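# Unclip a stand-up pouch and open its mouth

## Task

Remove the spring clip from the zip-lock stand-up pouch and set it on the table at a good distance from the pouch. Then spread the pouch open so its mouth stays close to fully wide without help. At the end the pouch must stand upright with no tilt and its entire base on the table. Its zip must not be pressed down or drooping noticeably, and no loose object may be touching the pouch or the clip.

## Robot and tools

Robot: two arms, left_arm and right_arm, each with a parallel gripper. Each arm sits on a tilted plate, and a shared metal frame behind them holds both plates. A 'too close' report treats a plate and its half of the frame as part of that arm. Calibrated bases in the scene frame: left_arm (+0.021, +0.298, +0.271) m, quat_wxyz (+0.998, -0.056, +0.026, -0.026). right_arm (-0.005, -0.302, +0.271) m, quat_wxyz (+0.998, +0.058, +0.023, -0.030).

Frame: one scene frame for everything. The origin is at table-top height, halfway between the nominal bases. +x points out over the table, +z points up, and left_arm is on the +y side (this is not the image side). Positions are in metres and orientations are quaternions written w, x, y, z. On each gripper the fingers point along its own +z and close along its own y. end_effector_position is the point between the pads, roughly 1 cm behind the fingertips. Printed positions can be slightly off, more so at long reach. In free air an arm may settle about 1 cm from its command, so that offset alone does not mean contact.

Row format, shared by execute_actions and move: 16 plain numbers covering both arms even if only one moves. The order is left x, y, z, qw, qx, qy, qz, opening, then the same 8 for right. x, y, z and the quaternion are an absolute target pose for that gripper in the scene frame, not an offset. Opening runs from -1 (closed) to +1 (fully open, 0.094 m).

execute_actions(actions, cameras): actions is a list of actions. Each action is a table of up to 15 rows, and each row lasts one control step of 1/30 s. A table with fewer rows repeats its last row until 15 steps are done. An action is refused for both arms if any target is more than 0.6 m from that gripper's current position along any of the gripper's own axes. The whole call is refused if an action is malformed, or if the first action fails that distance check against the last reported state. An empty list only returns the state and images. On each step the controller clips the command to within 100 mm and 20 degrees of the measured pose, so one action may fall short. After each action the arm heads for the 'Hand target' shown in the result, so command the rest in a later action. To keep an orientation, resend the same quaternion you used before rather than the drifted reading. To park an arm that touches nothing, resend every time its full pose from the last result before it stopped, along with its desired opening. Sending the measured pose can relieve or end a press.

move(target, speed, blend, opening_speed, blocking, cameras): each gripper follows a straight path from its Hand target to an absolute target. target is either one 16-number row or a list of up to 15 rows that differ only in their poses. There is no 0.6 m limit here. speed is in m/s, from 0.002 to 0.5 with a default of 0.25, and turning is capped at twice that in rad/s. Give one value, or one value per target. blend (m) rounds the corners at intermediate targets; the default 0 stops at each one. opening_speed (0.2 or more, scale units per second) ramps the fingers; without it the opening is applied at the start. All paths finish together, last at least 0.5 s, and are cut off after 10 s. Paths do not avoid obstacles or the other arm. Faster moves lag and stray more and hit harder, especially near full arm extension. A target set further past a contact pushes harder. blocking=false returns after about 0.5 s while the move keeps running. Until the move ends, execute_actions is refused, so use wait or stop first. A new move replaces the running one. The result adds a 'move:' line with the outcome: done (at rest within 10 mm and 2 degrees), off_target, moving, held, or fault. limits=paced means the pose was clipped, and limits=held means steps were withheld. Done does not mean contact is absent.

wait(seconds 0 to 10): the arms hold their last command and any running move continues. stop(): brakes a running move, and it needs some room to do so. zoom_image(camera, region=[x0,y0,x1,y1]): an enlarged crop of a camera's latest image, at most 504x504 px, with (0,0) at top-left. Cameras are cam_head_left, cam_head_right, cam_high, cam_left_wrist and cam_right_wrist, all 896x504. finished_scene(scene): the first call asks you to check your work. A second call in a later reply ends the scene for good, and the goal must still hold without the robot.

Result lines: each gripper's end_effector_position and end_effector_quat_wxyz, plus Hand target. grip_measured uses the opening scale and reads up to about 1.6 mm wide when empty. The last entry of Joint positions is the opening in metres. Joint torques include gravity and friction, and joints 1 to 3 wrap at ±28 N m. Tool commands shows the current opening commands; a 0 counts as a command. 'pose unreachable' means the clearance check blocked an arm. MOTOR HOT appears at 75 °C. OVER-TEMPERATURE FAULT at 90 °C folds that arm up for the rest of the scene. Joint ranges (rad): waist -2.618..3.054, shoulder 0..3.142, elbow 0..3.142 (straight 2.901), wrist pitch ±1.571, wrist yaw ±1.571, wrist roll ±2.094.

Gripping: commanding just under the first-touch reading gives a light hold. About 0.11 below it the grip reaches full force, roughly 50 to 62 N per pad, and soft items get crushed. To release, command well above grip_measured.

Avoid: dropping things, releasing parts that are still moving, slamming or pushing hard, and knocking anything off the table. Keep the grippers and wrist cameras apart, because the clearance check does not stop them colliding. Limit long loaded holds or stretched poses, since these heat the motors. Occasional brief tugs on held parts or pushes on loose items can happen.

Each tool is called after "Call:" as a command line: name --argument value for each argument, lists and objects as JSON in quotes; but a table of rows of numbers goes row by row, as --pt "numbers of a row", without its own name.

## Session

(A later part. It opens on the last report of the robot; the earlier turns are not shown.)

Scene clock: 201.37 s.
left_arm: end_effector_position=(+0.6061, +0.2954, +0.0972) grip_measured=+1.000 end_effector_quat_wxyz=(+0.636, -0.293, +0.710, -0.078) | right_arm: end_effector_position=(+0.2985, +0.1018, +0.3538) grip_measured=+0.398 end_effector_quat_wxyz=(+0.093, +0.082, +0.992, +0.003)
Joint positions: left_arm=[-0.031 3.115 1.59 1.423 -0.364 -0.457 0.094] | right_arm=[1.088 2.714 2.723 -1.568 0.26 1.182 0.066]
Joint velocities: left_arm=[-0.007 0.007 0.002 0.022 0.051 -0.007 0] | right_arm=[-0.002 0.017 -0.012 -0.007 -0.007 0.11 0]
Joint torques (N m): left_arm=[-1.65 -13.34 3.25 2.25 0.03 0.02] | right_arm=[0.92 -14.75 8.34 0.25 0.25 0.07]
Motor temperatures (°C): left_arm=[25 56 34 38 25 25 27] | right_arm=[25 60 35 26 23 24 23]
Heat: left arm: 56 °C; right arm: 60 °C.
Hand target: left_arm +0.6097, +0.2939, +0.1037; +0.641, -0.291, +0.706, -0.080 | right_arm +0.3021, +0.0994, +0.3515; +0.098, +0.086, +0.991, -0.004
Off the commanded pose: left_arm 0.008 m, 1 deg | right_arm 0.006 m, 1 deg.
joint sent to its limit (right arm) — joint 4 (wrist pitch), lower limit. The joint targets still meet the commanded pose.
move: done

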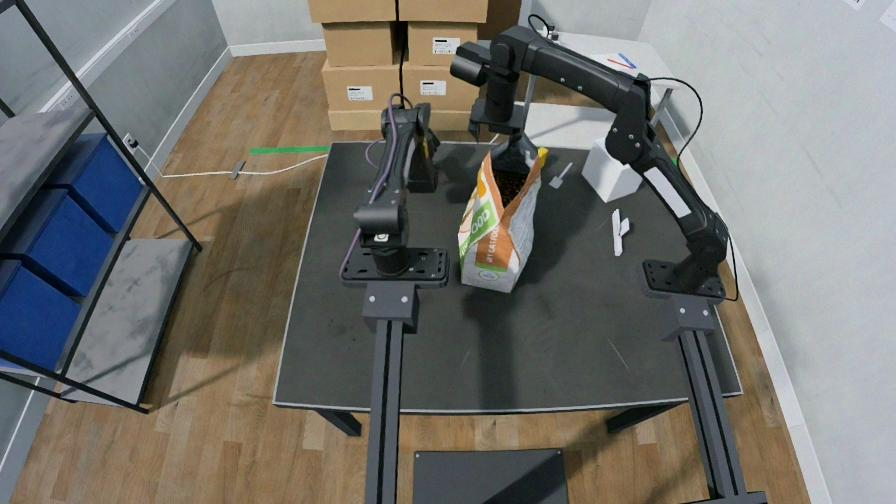

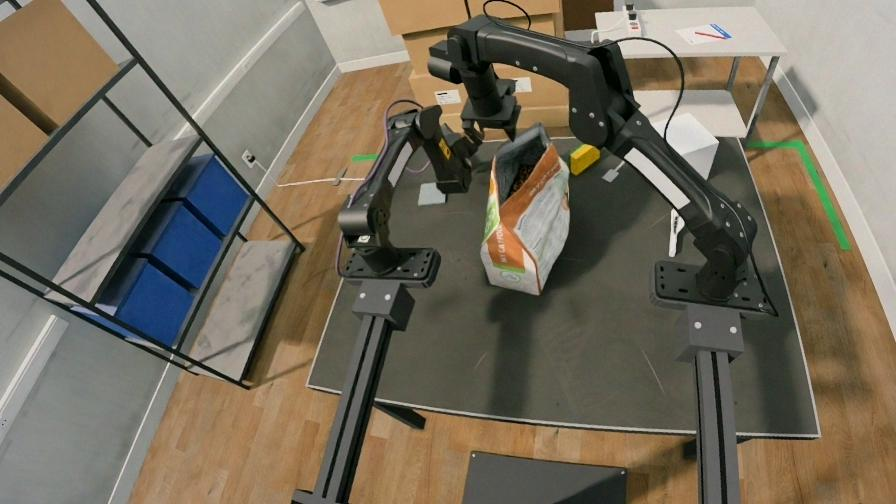

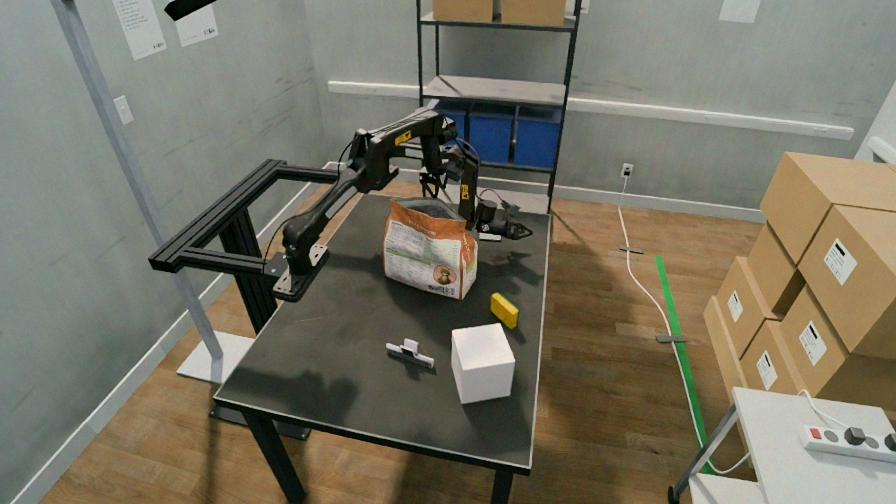

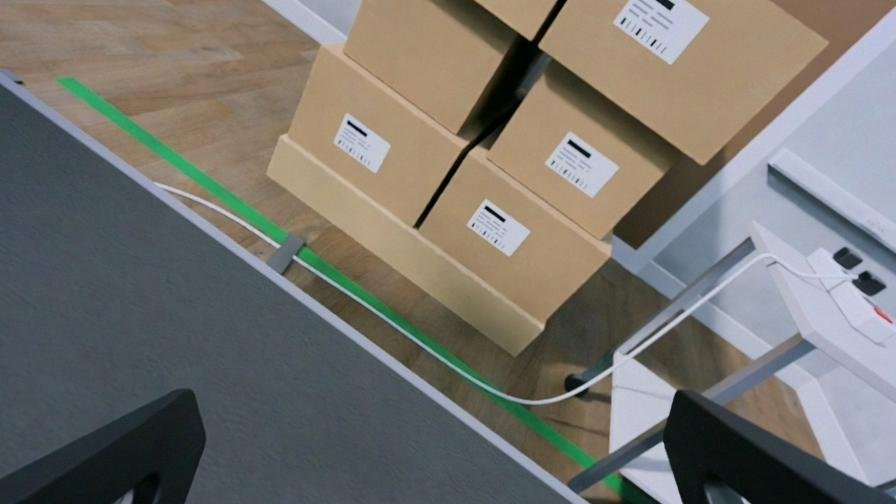

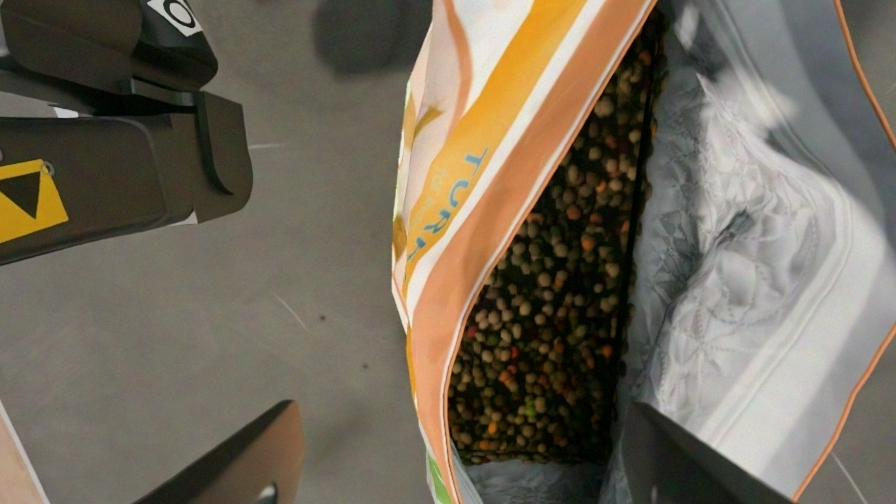

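Call:
move --target '[0.6097,0.2939,0.1037,0.641,-0.291,0.706,-0.080,1,0.306,0.102,0.297,0.0957,0.0867,0.9916,-0.0084,0.4]' --speed 0.1

Call:
zoom_image --camera "cam_high" --region '[360, 160, 510, 310]'

Call:
zoom_image --camera "cam_head_left" --region '[430, 110, 590, 300]'

Scene clock: 203.00 s.
left_arm: end_effector_position=(+0.6061, +0.2954, +0.0972) grip_measured=+1.000 end_effector_quat_wxyz=(+0.636, -0.293, +0.710, -0.078) | right_arm: end_effector_position=(+0.3002, +0.1035, +0.2862) grip_measured=+0.398 end_effector_quat_wxyz=(+0.083, +0.085, +0.993, -0.016)
Joint positions: left_arm=[-0.031 3.115 1.59 1.423 -0.364 -0.457 0.094] | right_arm=[1.074 2.714 2.454 -1.34 0.26 1.18 0.066]
Joint velocities: left_arm=[0.002 0.007 0.007 -0.007 -0.022 0.007 0] | right_arm=[-0.002 -0.012 0.002 0.066 0.022 -0.007 0]
Joint torques (N m): left_arm=[-1.68 -13.37 3.23 2.24 0.03 0.04] | right_arm=[0.95 -18.73 5.67 0.42 0.24 -0.01]
Motor temperatures (°C): left_arm=[25 56 34 38 25 25 27] | right_arm=[25 61 35 26 23 24 23]
Heat: left arm: 56 °C; right arm: 61 °C.
Hand target: left_arm +0.6097, +0.2939, +0.1037; +0.641, -0.291, +0.706, -0.080 | right_arm +0.3062, +0.1025, +0.2971; +0.095, +0.087, +0.992, -0.009
Off the commanded pose: left_arm 0.008 m, 1 deg | right_arm 0.012 m, 2 deg.
move: off_target (right_arm)

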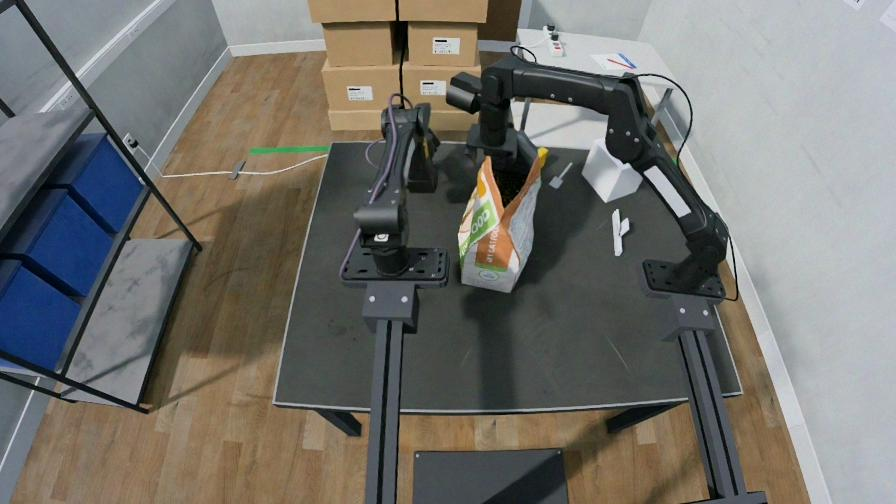

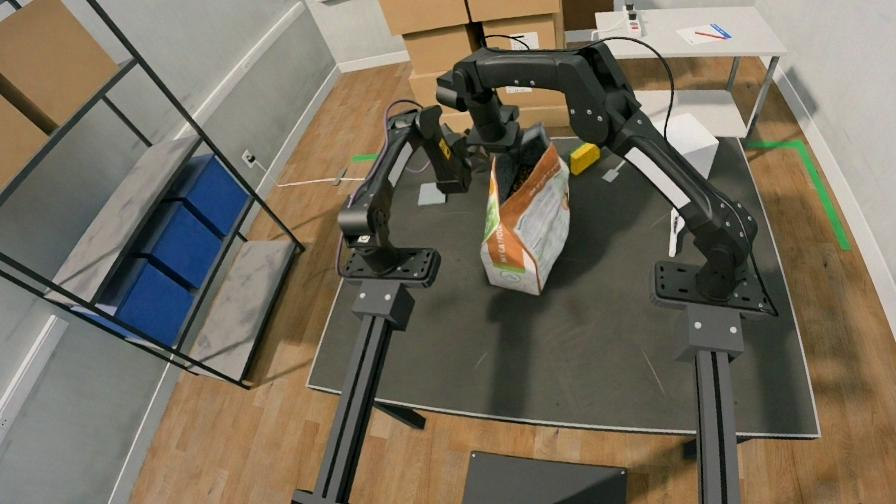

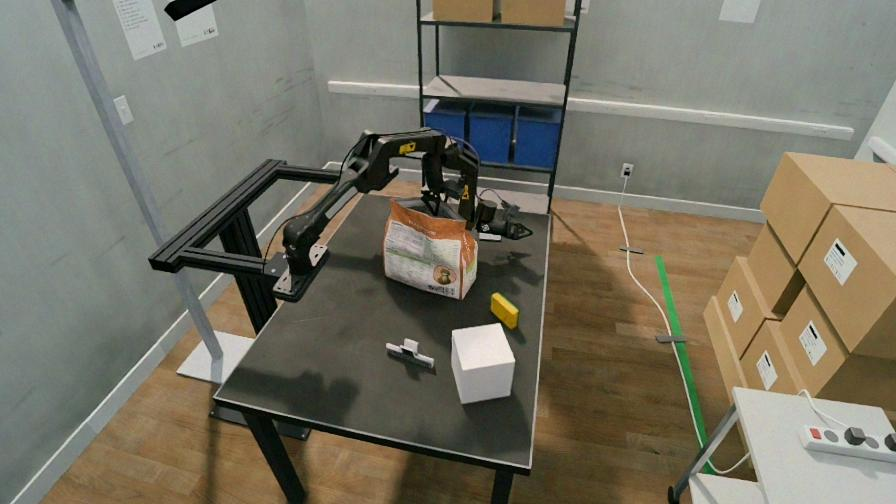

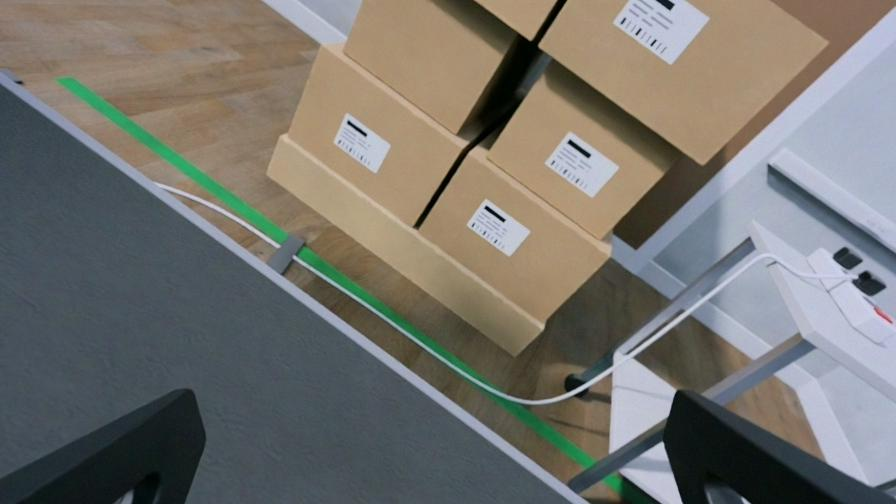

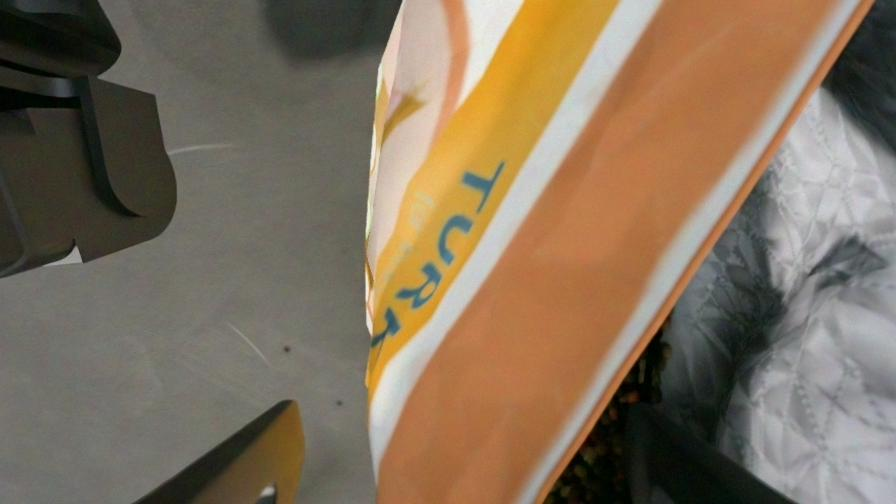

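Scaled by 3.360 from the camera's 896x504 image, which has a finer 1280x720 frame.

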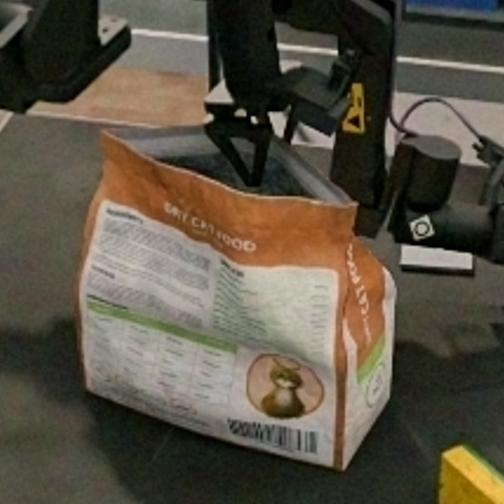

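Scaled by 2.653 from the camera's 896x504 image, which has a finer 1280x720 frame.

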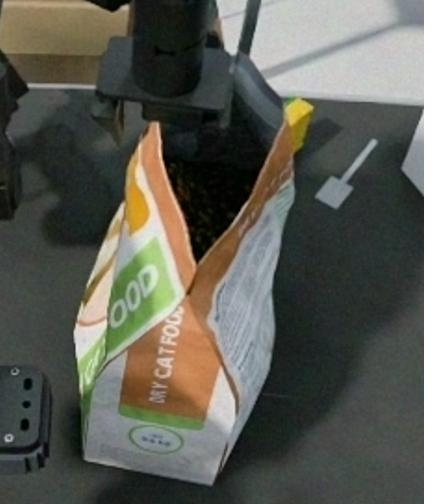

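Call:
move --target '[0.6097,0.2939,0.1037,0.641,-0.291,0.706,-0.080,1,0.306,0.102,0.297,0.0957,0.0867,0.9916,-0.0084,-1]' --opening_speed 1.0 --cameras '["cam_right_wrist"]'

Call:
move --target '[0.6097,0.2939,0.1037,0.641,-0.291,0.706,-0.080,1,0.306,0.142,0.303,0.0957,0.0867,0.9916,-0.0084,-1]' --speed 0.05

Call:
zoom_image --camera "cam_high" --region '[360, 160, 510, 310]'

Call:
zoom_image --camera "cam_head_left" --region '[430, 110, 590, 300]'

Scene clock: 205.10 s.
left_arm: end_effector_position=(+0.6061, +0.2954, +0.0972) grip_measured=+1.000 end_effector_quat_wxyz=(+0.636, -0.293, +0.710, -0.078) | right_arm: end_effector_position=(+0.3000, +0.1039, +0.2826) grip_measured=-0.991 end_effector_quat_wxyz=(+0.082, +0.085, +0.993, -0.016)
Joint positions: left_arm=[-0.031 3.115 1.59 1.423 -0.364 -0.457 0.094] | right_arm=[1.074 2.714 2.44 -1.326 0.259 1.18 0]
Joint velocities: left_arm=[-0.002 0.012 -0.017 -0.007 -0.037 0.007 0] | right_arm=[-0.002 0.012 0.012 -0.022 -0.095 -0.037 -0.002]
Joint torques (N m): left_arm=[-1.68 -13.37 3.25 2.25 0.02 0.03] | right_arm=[0.95 -19.18 5.93 0.32 0.25 -0.01]
Motor temperatures (°C): left_arm=[25 56 34 38 25 25 27] | right_arm=[25 63 34 26 23 24 23]
Heat: left arm: 56 °C; right arm: 63 °C.
Hand target: left_arm +0.6097, +0.2939, +0.1037; +0.641, -0.291, +0.706, -0.080 | right_arm +0.3059, +0.1021, +0.2969; +0.096, +0.087, +0.992, -0.009
Off the commanded pose: left_arm 0.008 m, 1 deg | right_arm 0.016 m, 2 deg.
move: off_target (right_arm)
Images, in order (width x height): cam_right_wrist 896x504.

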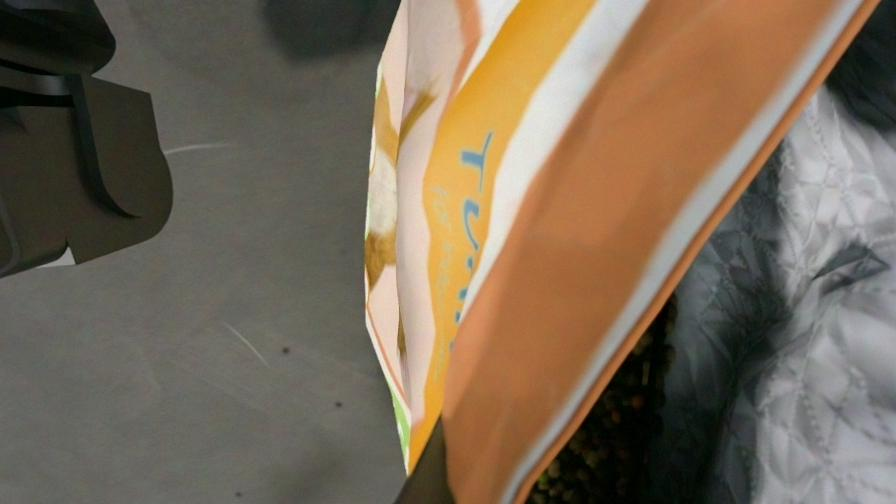

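Scene clock: 206.20 s.
left_arm: end_effector_position=(+0.6061, +0.2954, +0.0972) grip_measured=+1.000 end_effector_quat_wxyz=(+0.636, -0.293, +0.710, -0.078) | right_arm: end_effector_position=(+0.3038, +0.1255, +0.2890) grip_measured=-0.991 end_effector_quat_wxyz=(+0.093, +0.085, +0.992, -0.002)
Joint positions: left_arm=[-0.031 3.115 1.59 1.423 -0.364 -0.457 0.094] | right_arm=[1.092 2.905 2.836 -1.501 0.265 1.193 0]
Joint velocities: left_arm=[-0.012 -0.002 -0.017 -0.037 -0.037 -0.066 0] | right_arm=[-0.012 0.007 -0.017 0.051 -0.051 0.007 -0.001]
Joint torques (N m): left_arm=[-1.68 -13.35 3.23 2.25 0.02 0.03] | right_arm=[2.74 -17.13 10.52 0.58 0.19 0.08]
Motor temperatures (°C): left_arm=[25 56 34 38 25 25 27] | right_arm=[25 63 35 26 23 24 23]
Heat: left arm: 56 °C; right arm: 63 °C.
Hand target: left_arm +0.6097, +0.2939, +0.1037; +0.641, -0.291, +0.706, -0.080 | right_arm +0.3041, +0.1401, +0.3031; +0.112, +0.084, +0.990, +0.025
Off the commanded pose: left_arm 0.008 m, 1 deg | right_arm 0.022 m, 1 deg.
elbow stopped short (right arm): the move would have taken joint 3 (elbow) straighter than the controller allows.
move: off_target (right_arm)

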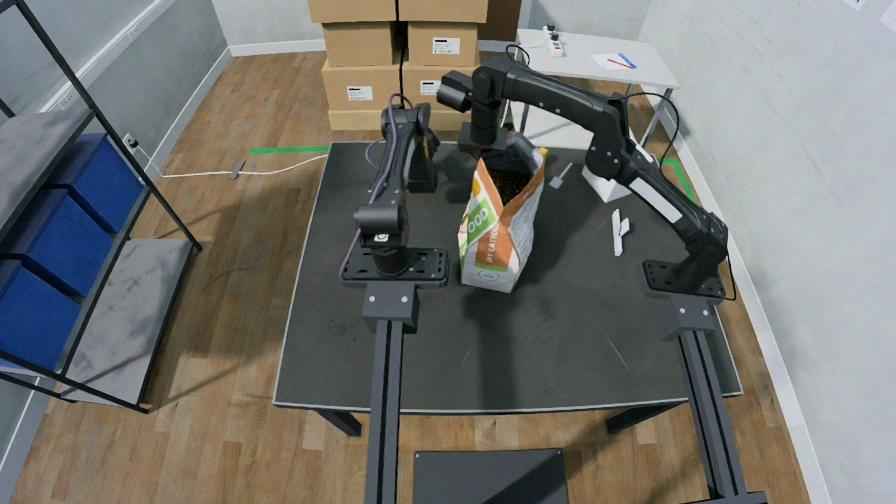

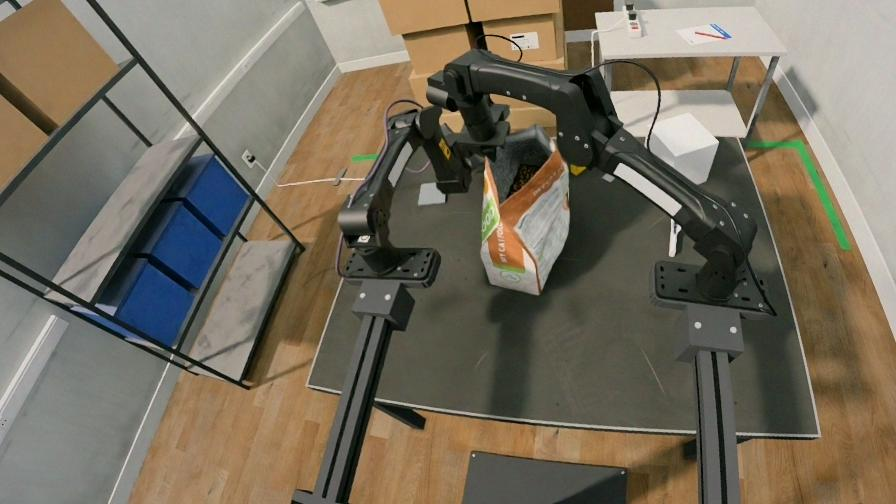

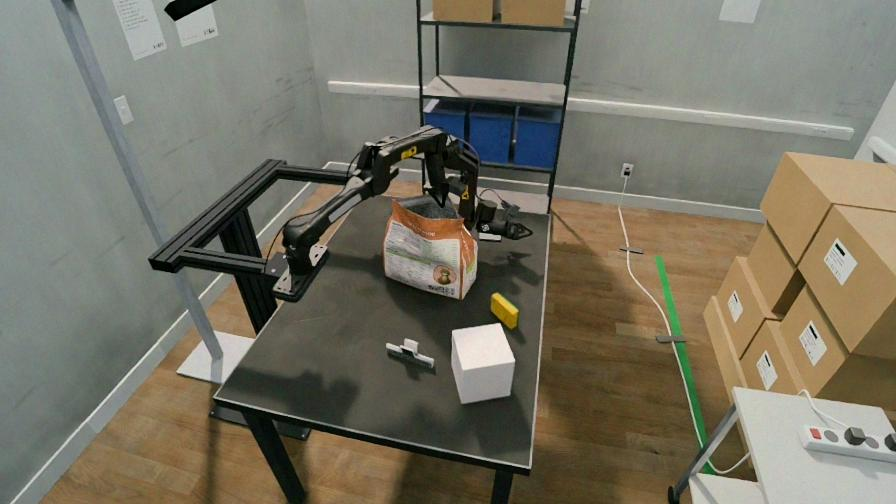

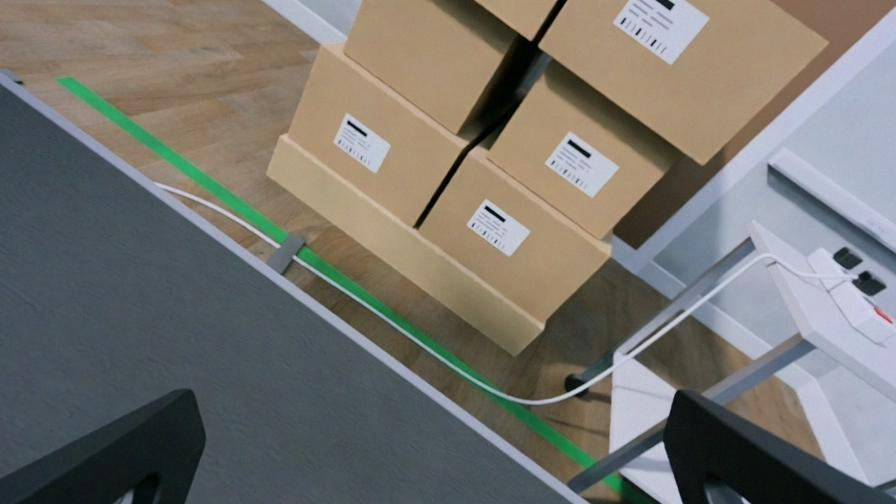

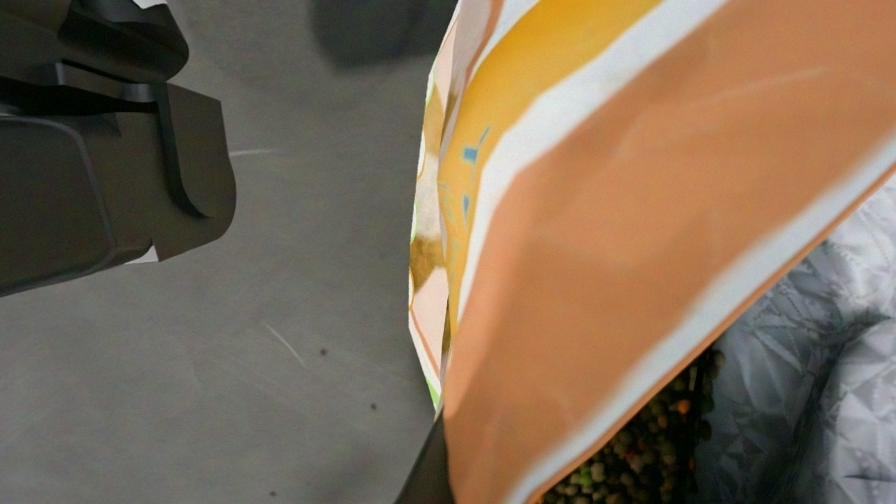

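Scaled by 3.360 from the camera's 896x504 image, which has a finer 1280x720 frame.

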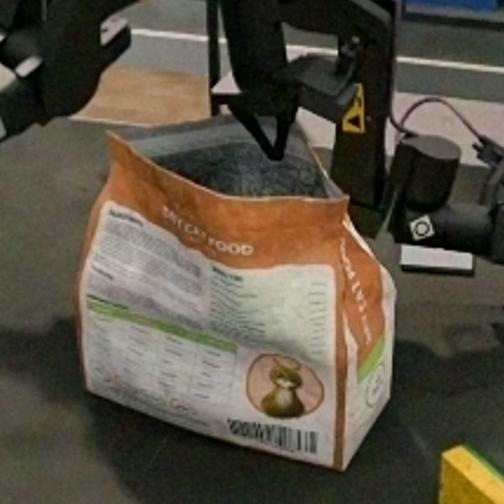

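Scaled by 2.653 from the camera's 896x504 image, which has a finer 1280x720 frame.

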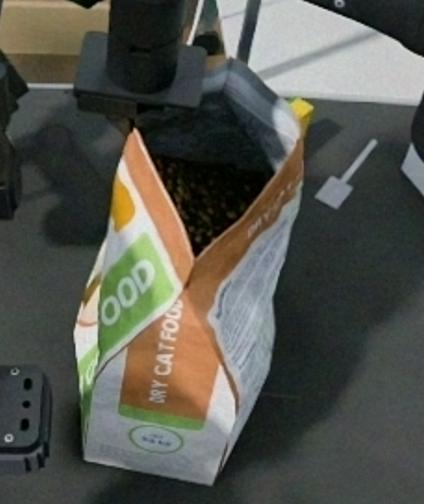

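Call:
move --target '[0.6097,0.2939,0.1037,0.641,-0.291,0.706,-0.080,1,0.310,0.154,0.293,0.0957,0.0867,0.9916,-0.0084,-1]' --speed 0.05 --cameras '["cam_right_wrist"]'

Call:
move --target '[0.6097,0.2939,0.1037,0.641,-0.291,0.706,-0.080,1,0.306,0.118,0.305,0.0957,0.0867,0.9916,-0.0084,-1]' --speed 0.05 --cameras '["cam_right_wrist"]'

Call:
move --target '[0.6097,0.2939,0.1037,0.641,-0.291,0.706,-0.080,1,0.306,0.118,0.305,0.0957,0.0867,0.9916,-0.0084,0.0]' --opening_speed 0.7

Call:
zoom_image --camera "cam_high" --region '[360, 160, 510, 310]'

Call:
zoom_image --camera "cam_head_left" --region '[430, 110, 590, 300]'

Scene clock: 207.73 s.
left_arm: end_effector_position=(+0.6061, +0.2954, +0.0972) grip_measured=+1.000 end_effector_quat_wxyz=(+0.636, -0.293, +0.710, -0.078) | right_arm: end_effector_position=(+0.3049, +0.1330, +0.2872) grip_measured=-0.991 end_effector_quat_wxyz=(+0.099, +0.085, +0.991, +0.009)
Joint positions: left_arm=[-0.031 3.115 1.59 1.423 -0.364 -0.457 0.094] | right_arm=[1.098 2.914 2.842 -1.475 0.266 1.193 0]
Joint velocities: left_arm=[-0.007 0.002 0.002 -0.037 -0.022 0.022 0] | right_arm=[0.002 -0.007 -0.017 -0.037 -0.007 -0.051 0.001]
Joint torques (N m): left_arm=[-1.7 -13.35 3.21 2.25 0.02 0.02] | right_arm=[2.55 -16.08 9.88 1.06 0.18 0]
Motor temperatures (°C): left_arm=[25 56 34 38 25 25 27] | right_arm=[25 63 35 26 23 24 23]
Heat: left arm: 56 °C; right arm: 63 °C.
Hand target: left_arm +0.6097, +0.2939, +0.1037; +0.641, -0.291, +0.706, -0.080 | right_arm +0.3080, +0.1523, +0.2935; +0.120, +0.082, +0.989, +0.041
Off the commanded pose: left_arm 0.008 m, 1 deg | right_arm 0.022 m, 2 deg.
elbow stopped short (right arm): the move would have taken joint 3 (elbow) straighter than the controller allows.
move: off_target (right_arm)
Images, in order (width x height): cam_right_wrist 896x504.

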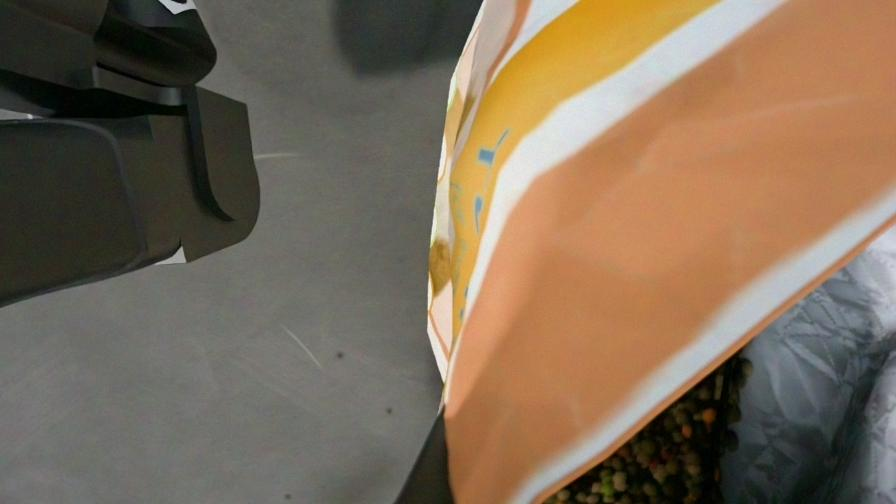

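Scene clock: 209.23 s.
left_arm: end_effector_position=(+0.6061, +0.2954, +0.0972) grip_measured=+1.000 end_effector_quat_wxyz=(+0.636, -0.293, +0.710, -0.078) | right_arm: end_effector_position=(+0.3021, +0.1187, +0.2861) grip_measured=-0.991 end_effector_quat_wxyz=(+0.088, +0.084, +0.992, -0.017)
Joint positions: left_arm=[-0.031 3.115 1.59 1.423 -0.364 -0.457 0.094] | right_arm=[1.09 2.914 2.843 -1.53 0.271 1.193 0]
Joint velocities: left_arm=[0.007 -0.012 -0.007 0.037 -0.066 -0.037 0] | right_arm=[0.002 -0.002 0.022 -0.022 -0.007 0.022 -0.001]
Joint torques (N m): left_arm=[-1.69 -13.35 3.22 2.25 0.03 0.03] | right_arm=[1.05 -19.17 8.7 0.06 0.14 0.01]
Motor temperatures (°C): left_arm=[25 56 34 38 25 25 27] | right_arm=[25 65 35 26 23 24 23]
Heat: left arm: 56 °C; right arm: 65 °C.
Hand target: left_arm +0.6097, +0.2939, +0.1037; +0.641, -0.291, +0.706, -0.080 | right_arm +0.3061, +0.1177, +0.3047; +0.097, +0.087, +0.992, -0.007
Off the commanded pose: left_arm 0.008 m, 1 deg | right_arm 0.019 m, 1 deg.
move: off_target (right_arm)
Images, in order (width x height): cam_right_wrist 896x504.

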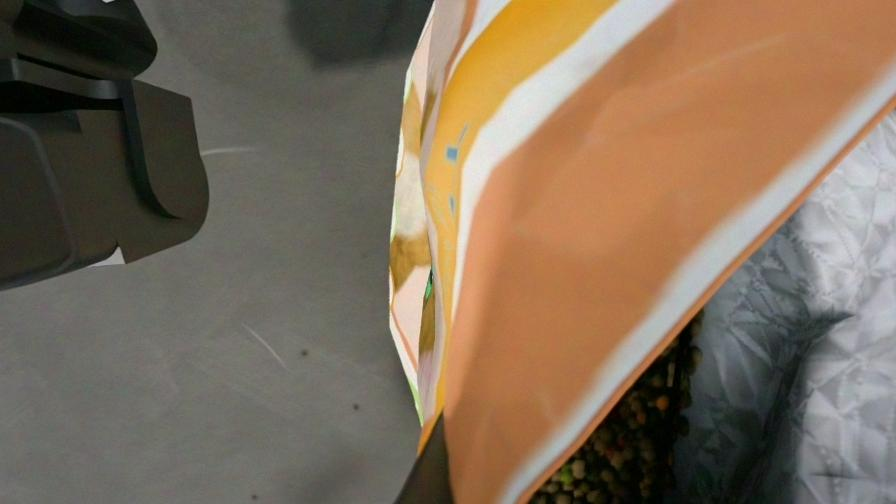

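Scene clock: 210.87 s.
left_arm: end_effector_position=(+0.6061, +0.2954, +0.0972) grip_measured=+1.000 end_effector_quat_wxyz=(+0.636, -0.293, +0.710, -0.078) | right_arm: end_effector_position=(+0.3018, +0.1175, +0.2893) grip_measured=-0.002 end_effector_quat_wxyz=(+0.088, +0.084, +0.992, -0.018)
Joint positions: left_arm=[-0.031 3.115 1.59 1.423 -0.364 -0.457 0.094] | right_arm=[1.09 2.914 2.857 -1.545 0.271 1.193 0.047]
Joint velocities: left_arm=[-0.002 -0.002 0.002 -0.007 -0.022 -0.022 0] | right_arm=[-0.002 0.007 0.032 0.022 -0.007 0.022 0]
Joint torques (N m): left_arm=[-1.66 -13.34 3.22 2.25 0.03 0.02] | right_arm=[1.1 -18.65 8.44 0.13 0.14 0.02]
Motor temperatures (°C): left_arm=[25 56 34 38 25 25 27] | right_arm=[25 66 35 26 23 24 23]
Heat: left arm: 56 °C; right arm: 66 °C.
Hand target: left_arm +0.6097, +0.2939, +0.1037; +0.641, -0.291, +0.706, -0.080 | right_arm +0.3057, +0.1177, +0.3047; +0.096, +0.087, +0.992, -0.007
Off the commanded pose: left_arm 0.008 m, 1 deg | right_arm 0.016 m, 1 deg.
elbow stopped short (right arm): the move would have taken joint 3 (elbow) straighter than the controller allows.
move: off_target (right_arm)

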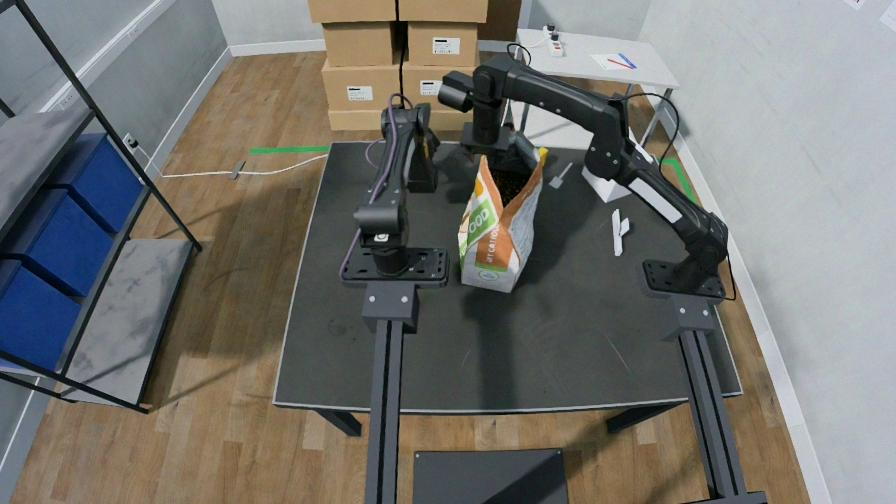

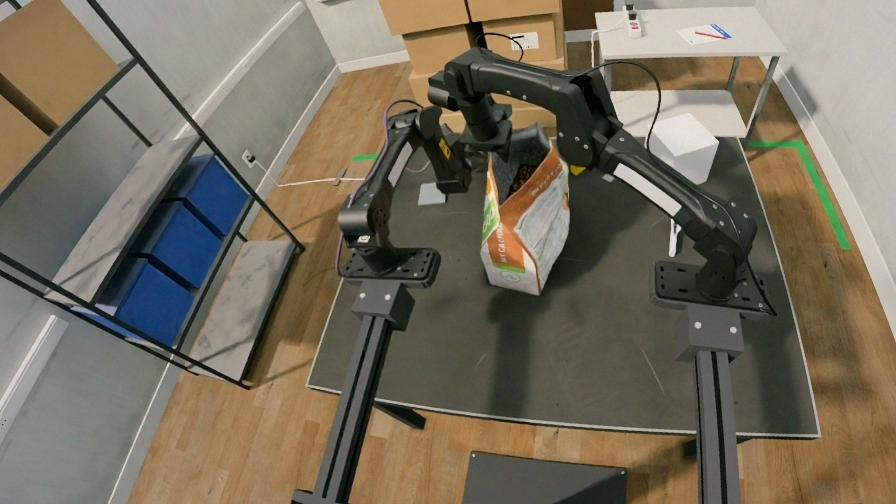

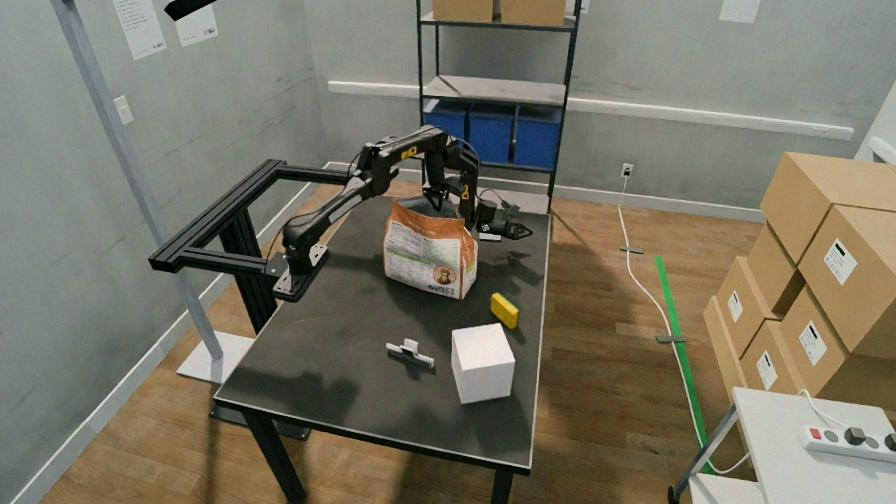

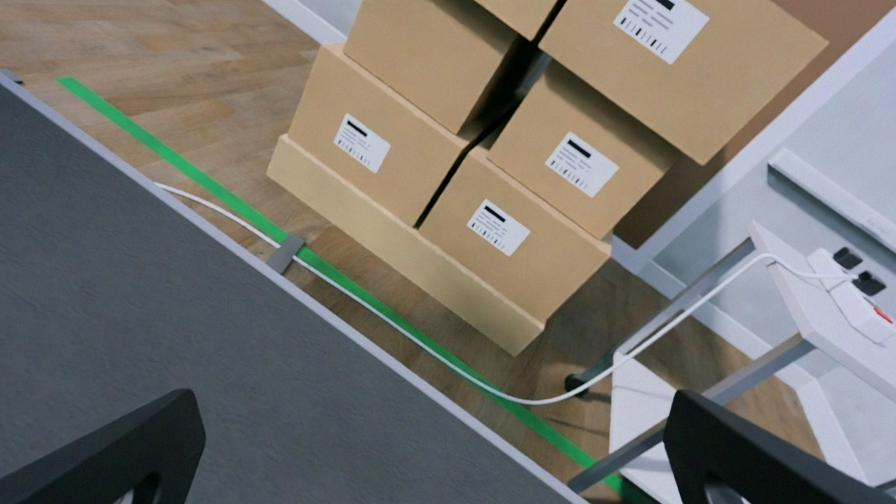

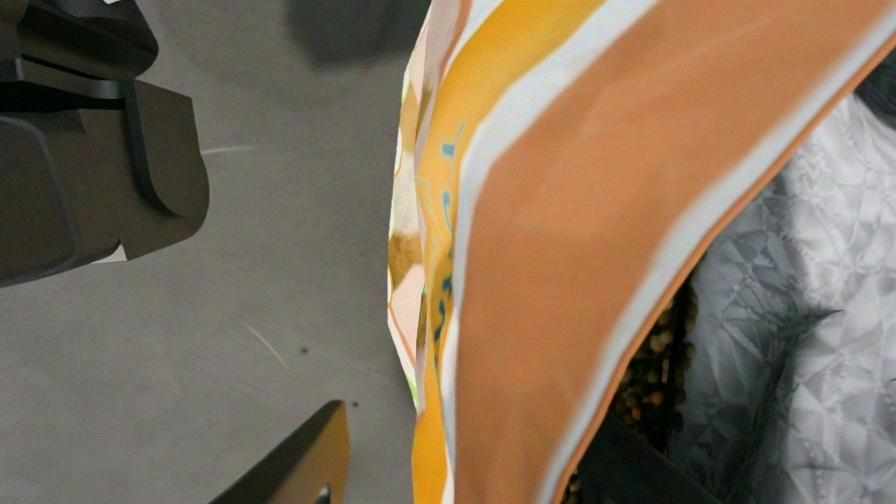

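Scaled by 3.360 from the camera's 896x504 image, which has a finer 1280x720 frame.

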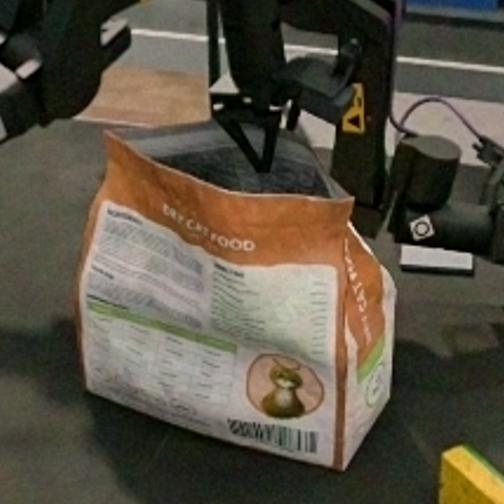

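Scaled by 2.653 from the camera's 896x504 image, which has a finer 1280x720 frame.

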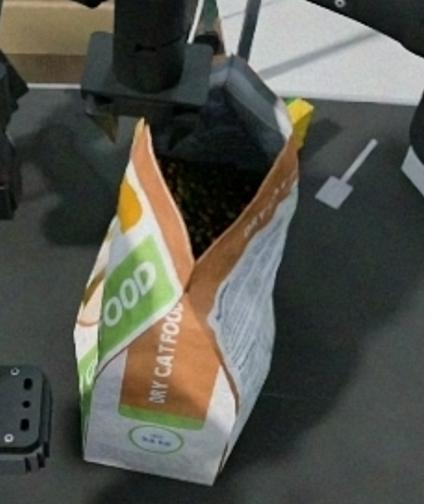

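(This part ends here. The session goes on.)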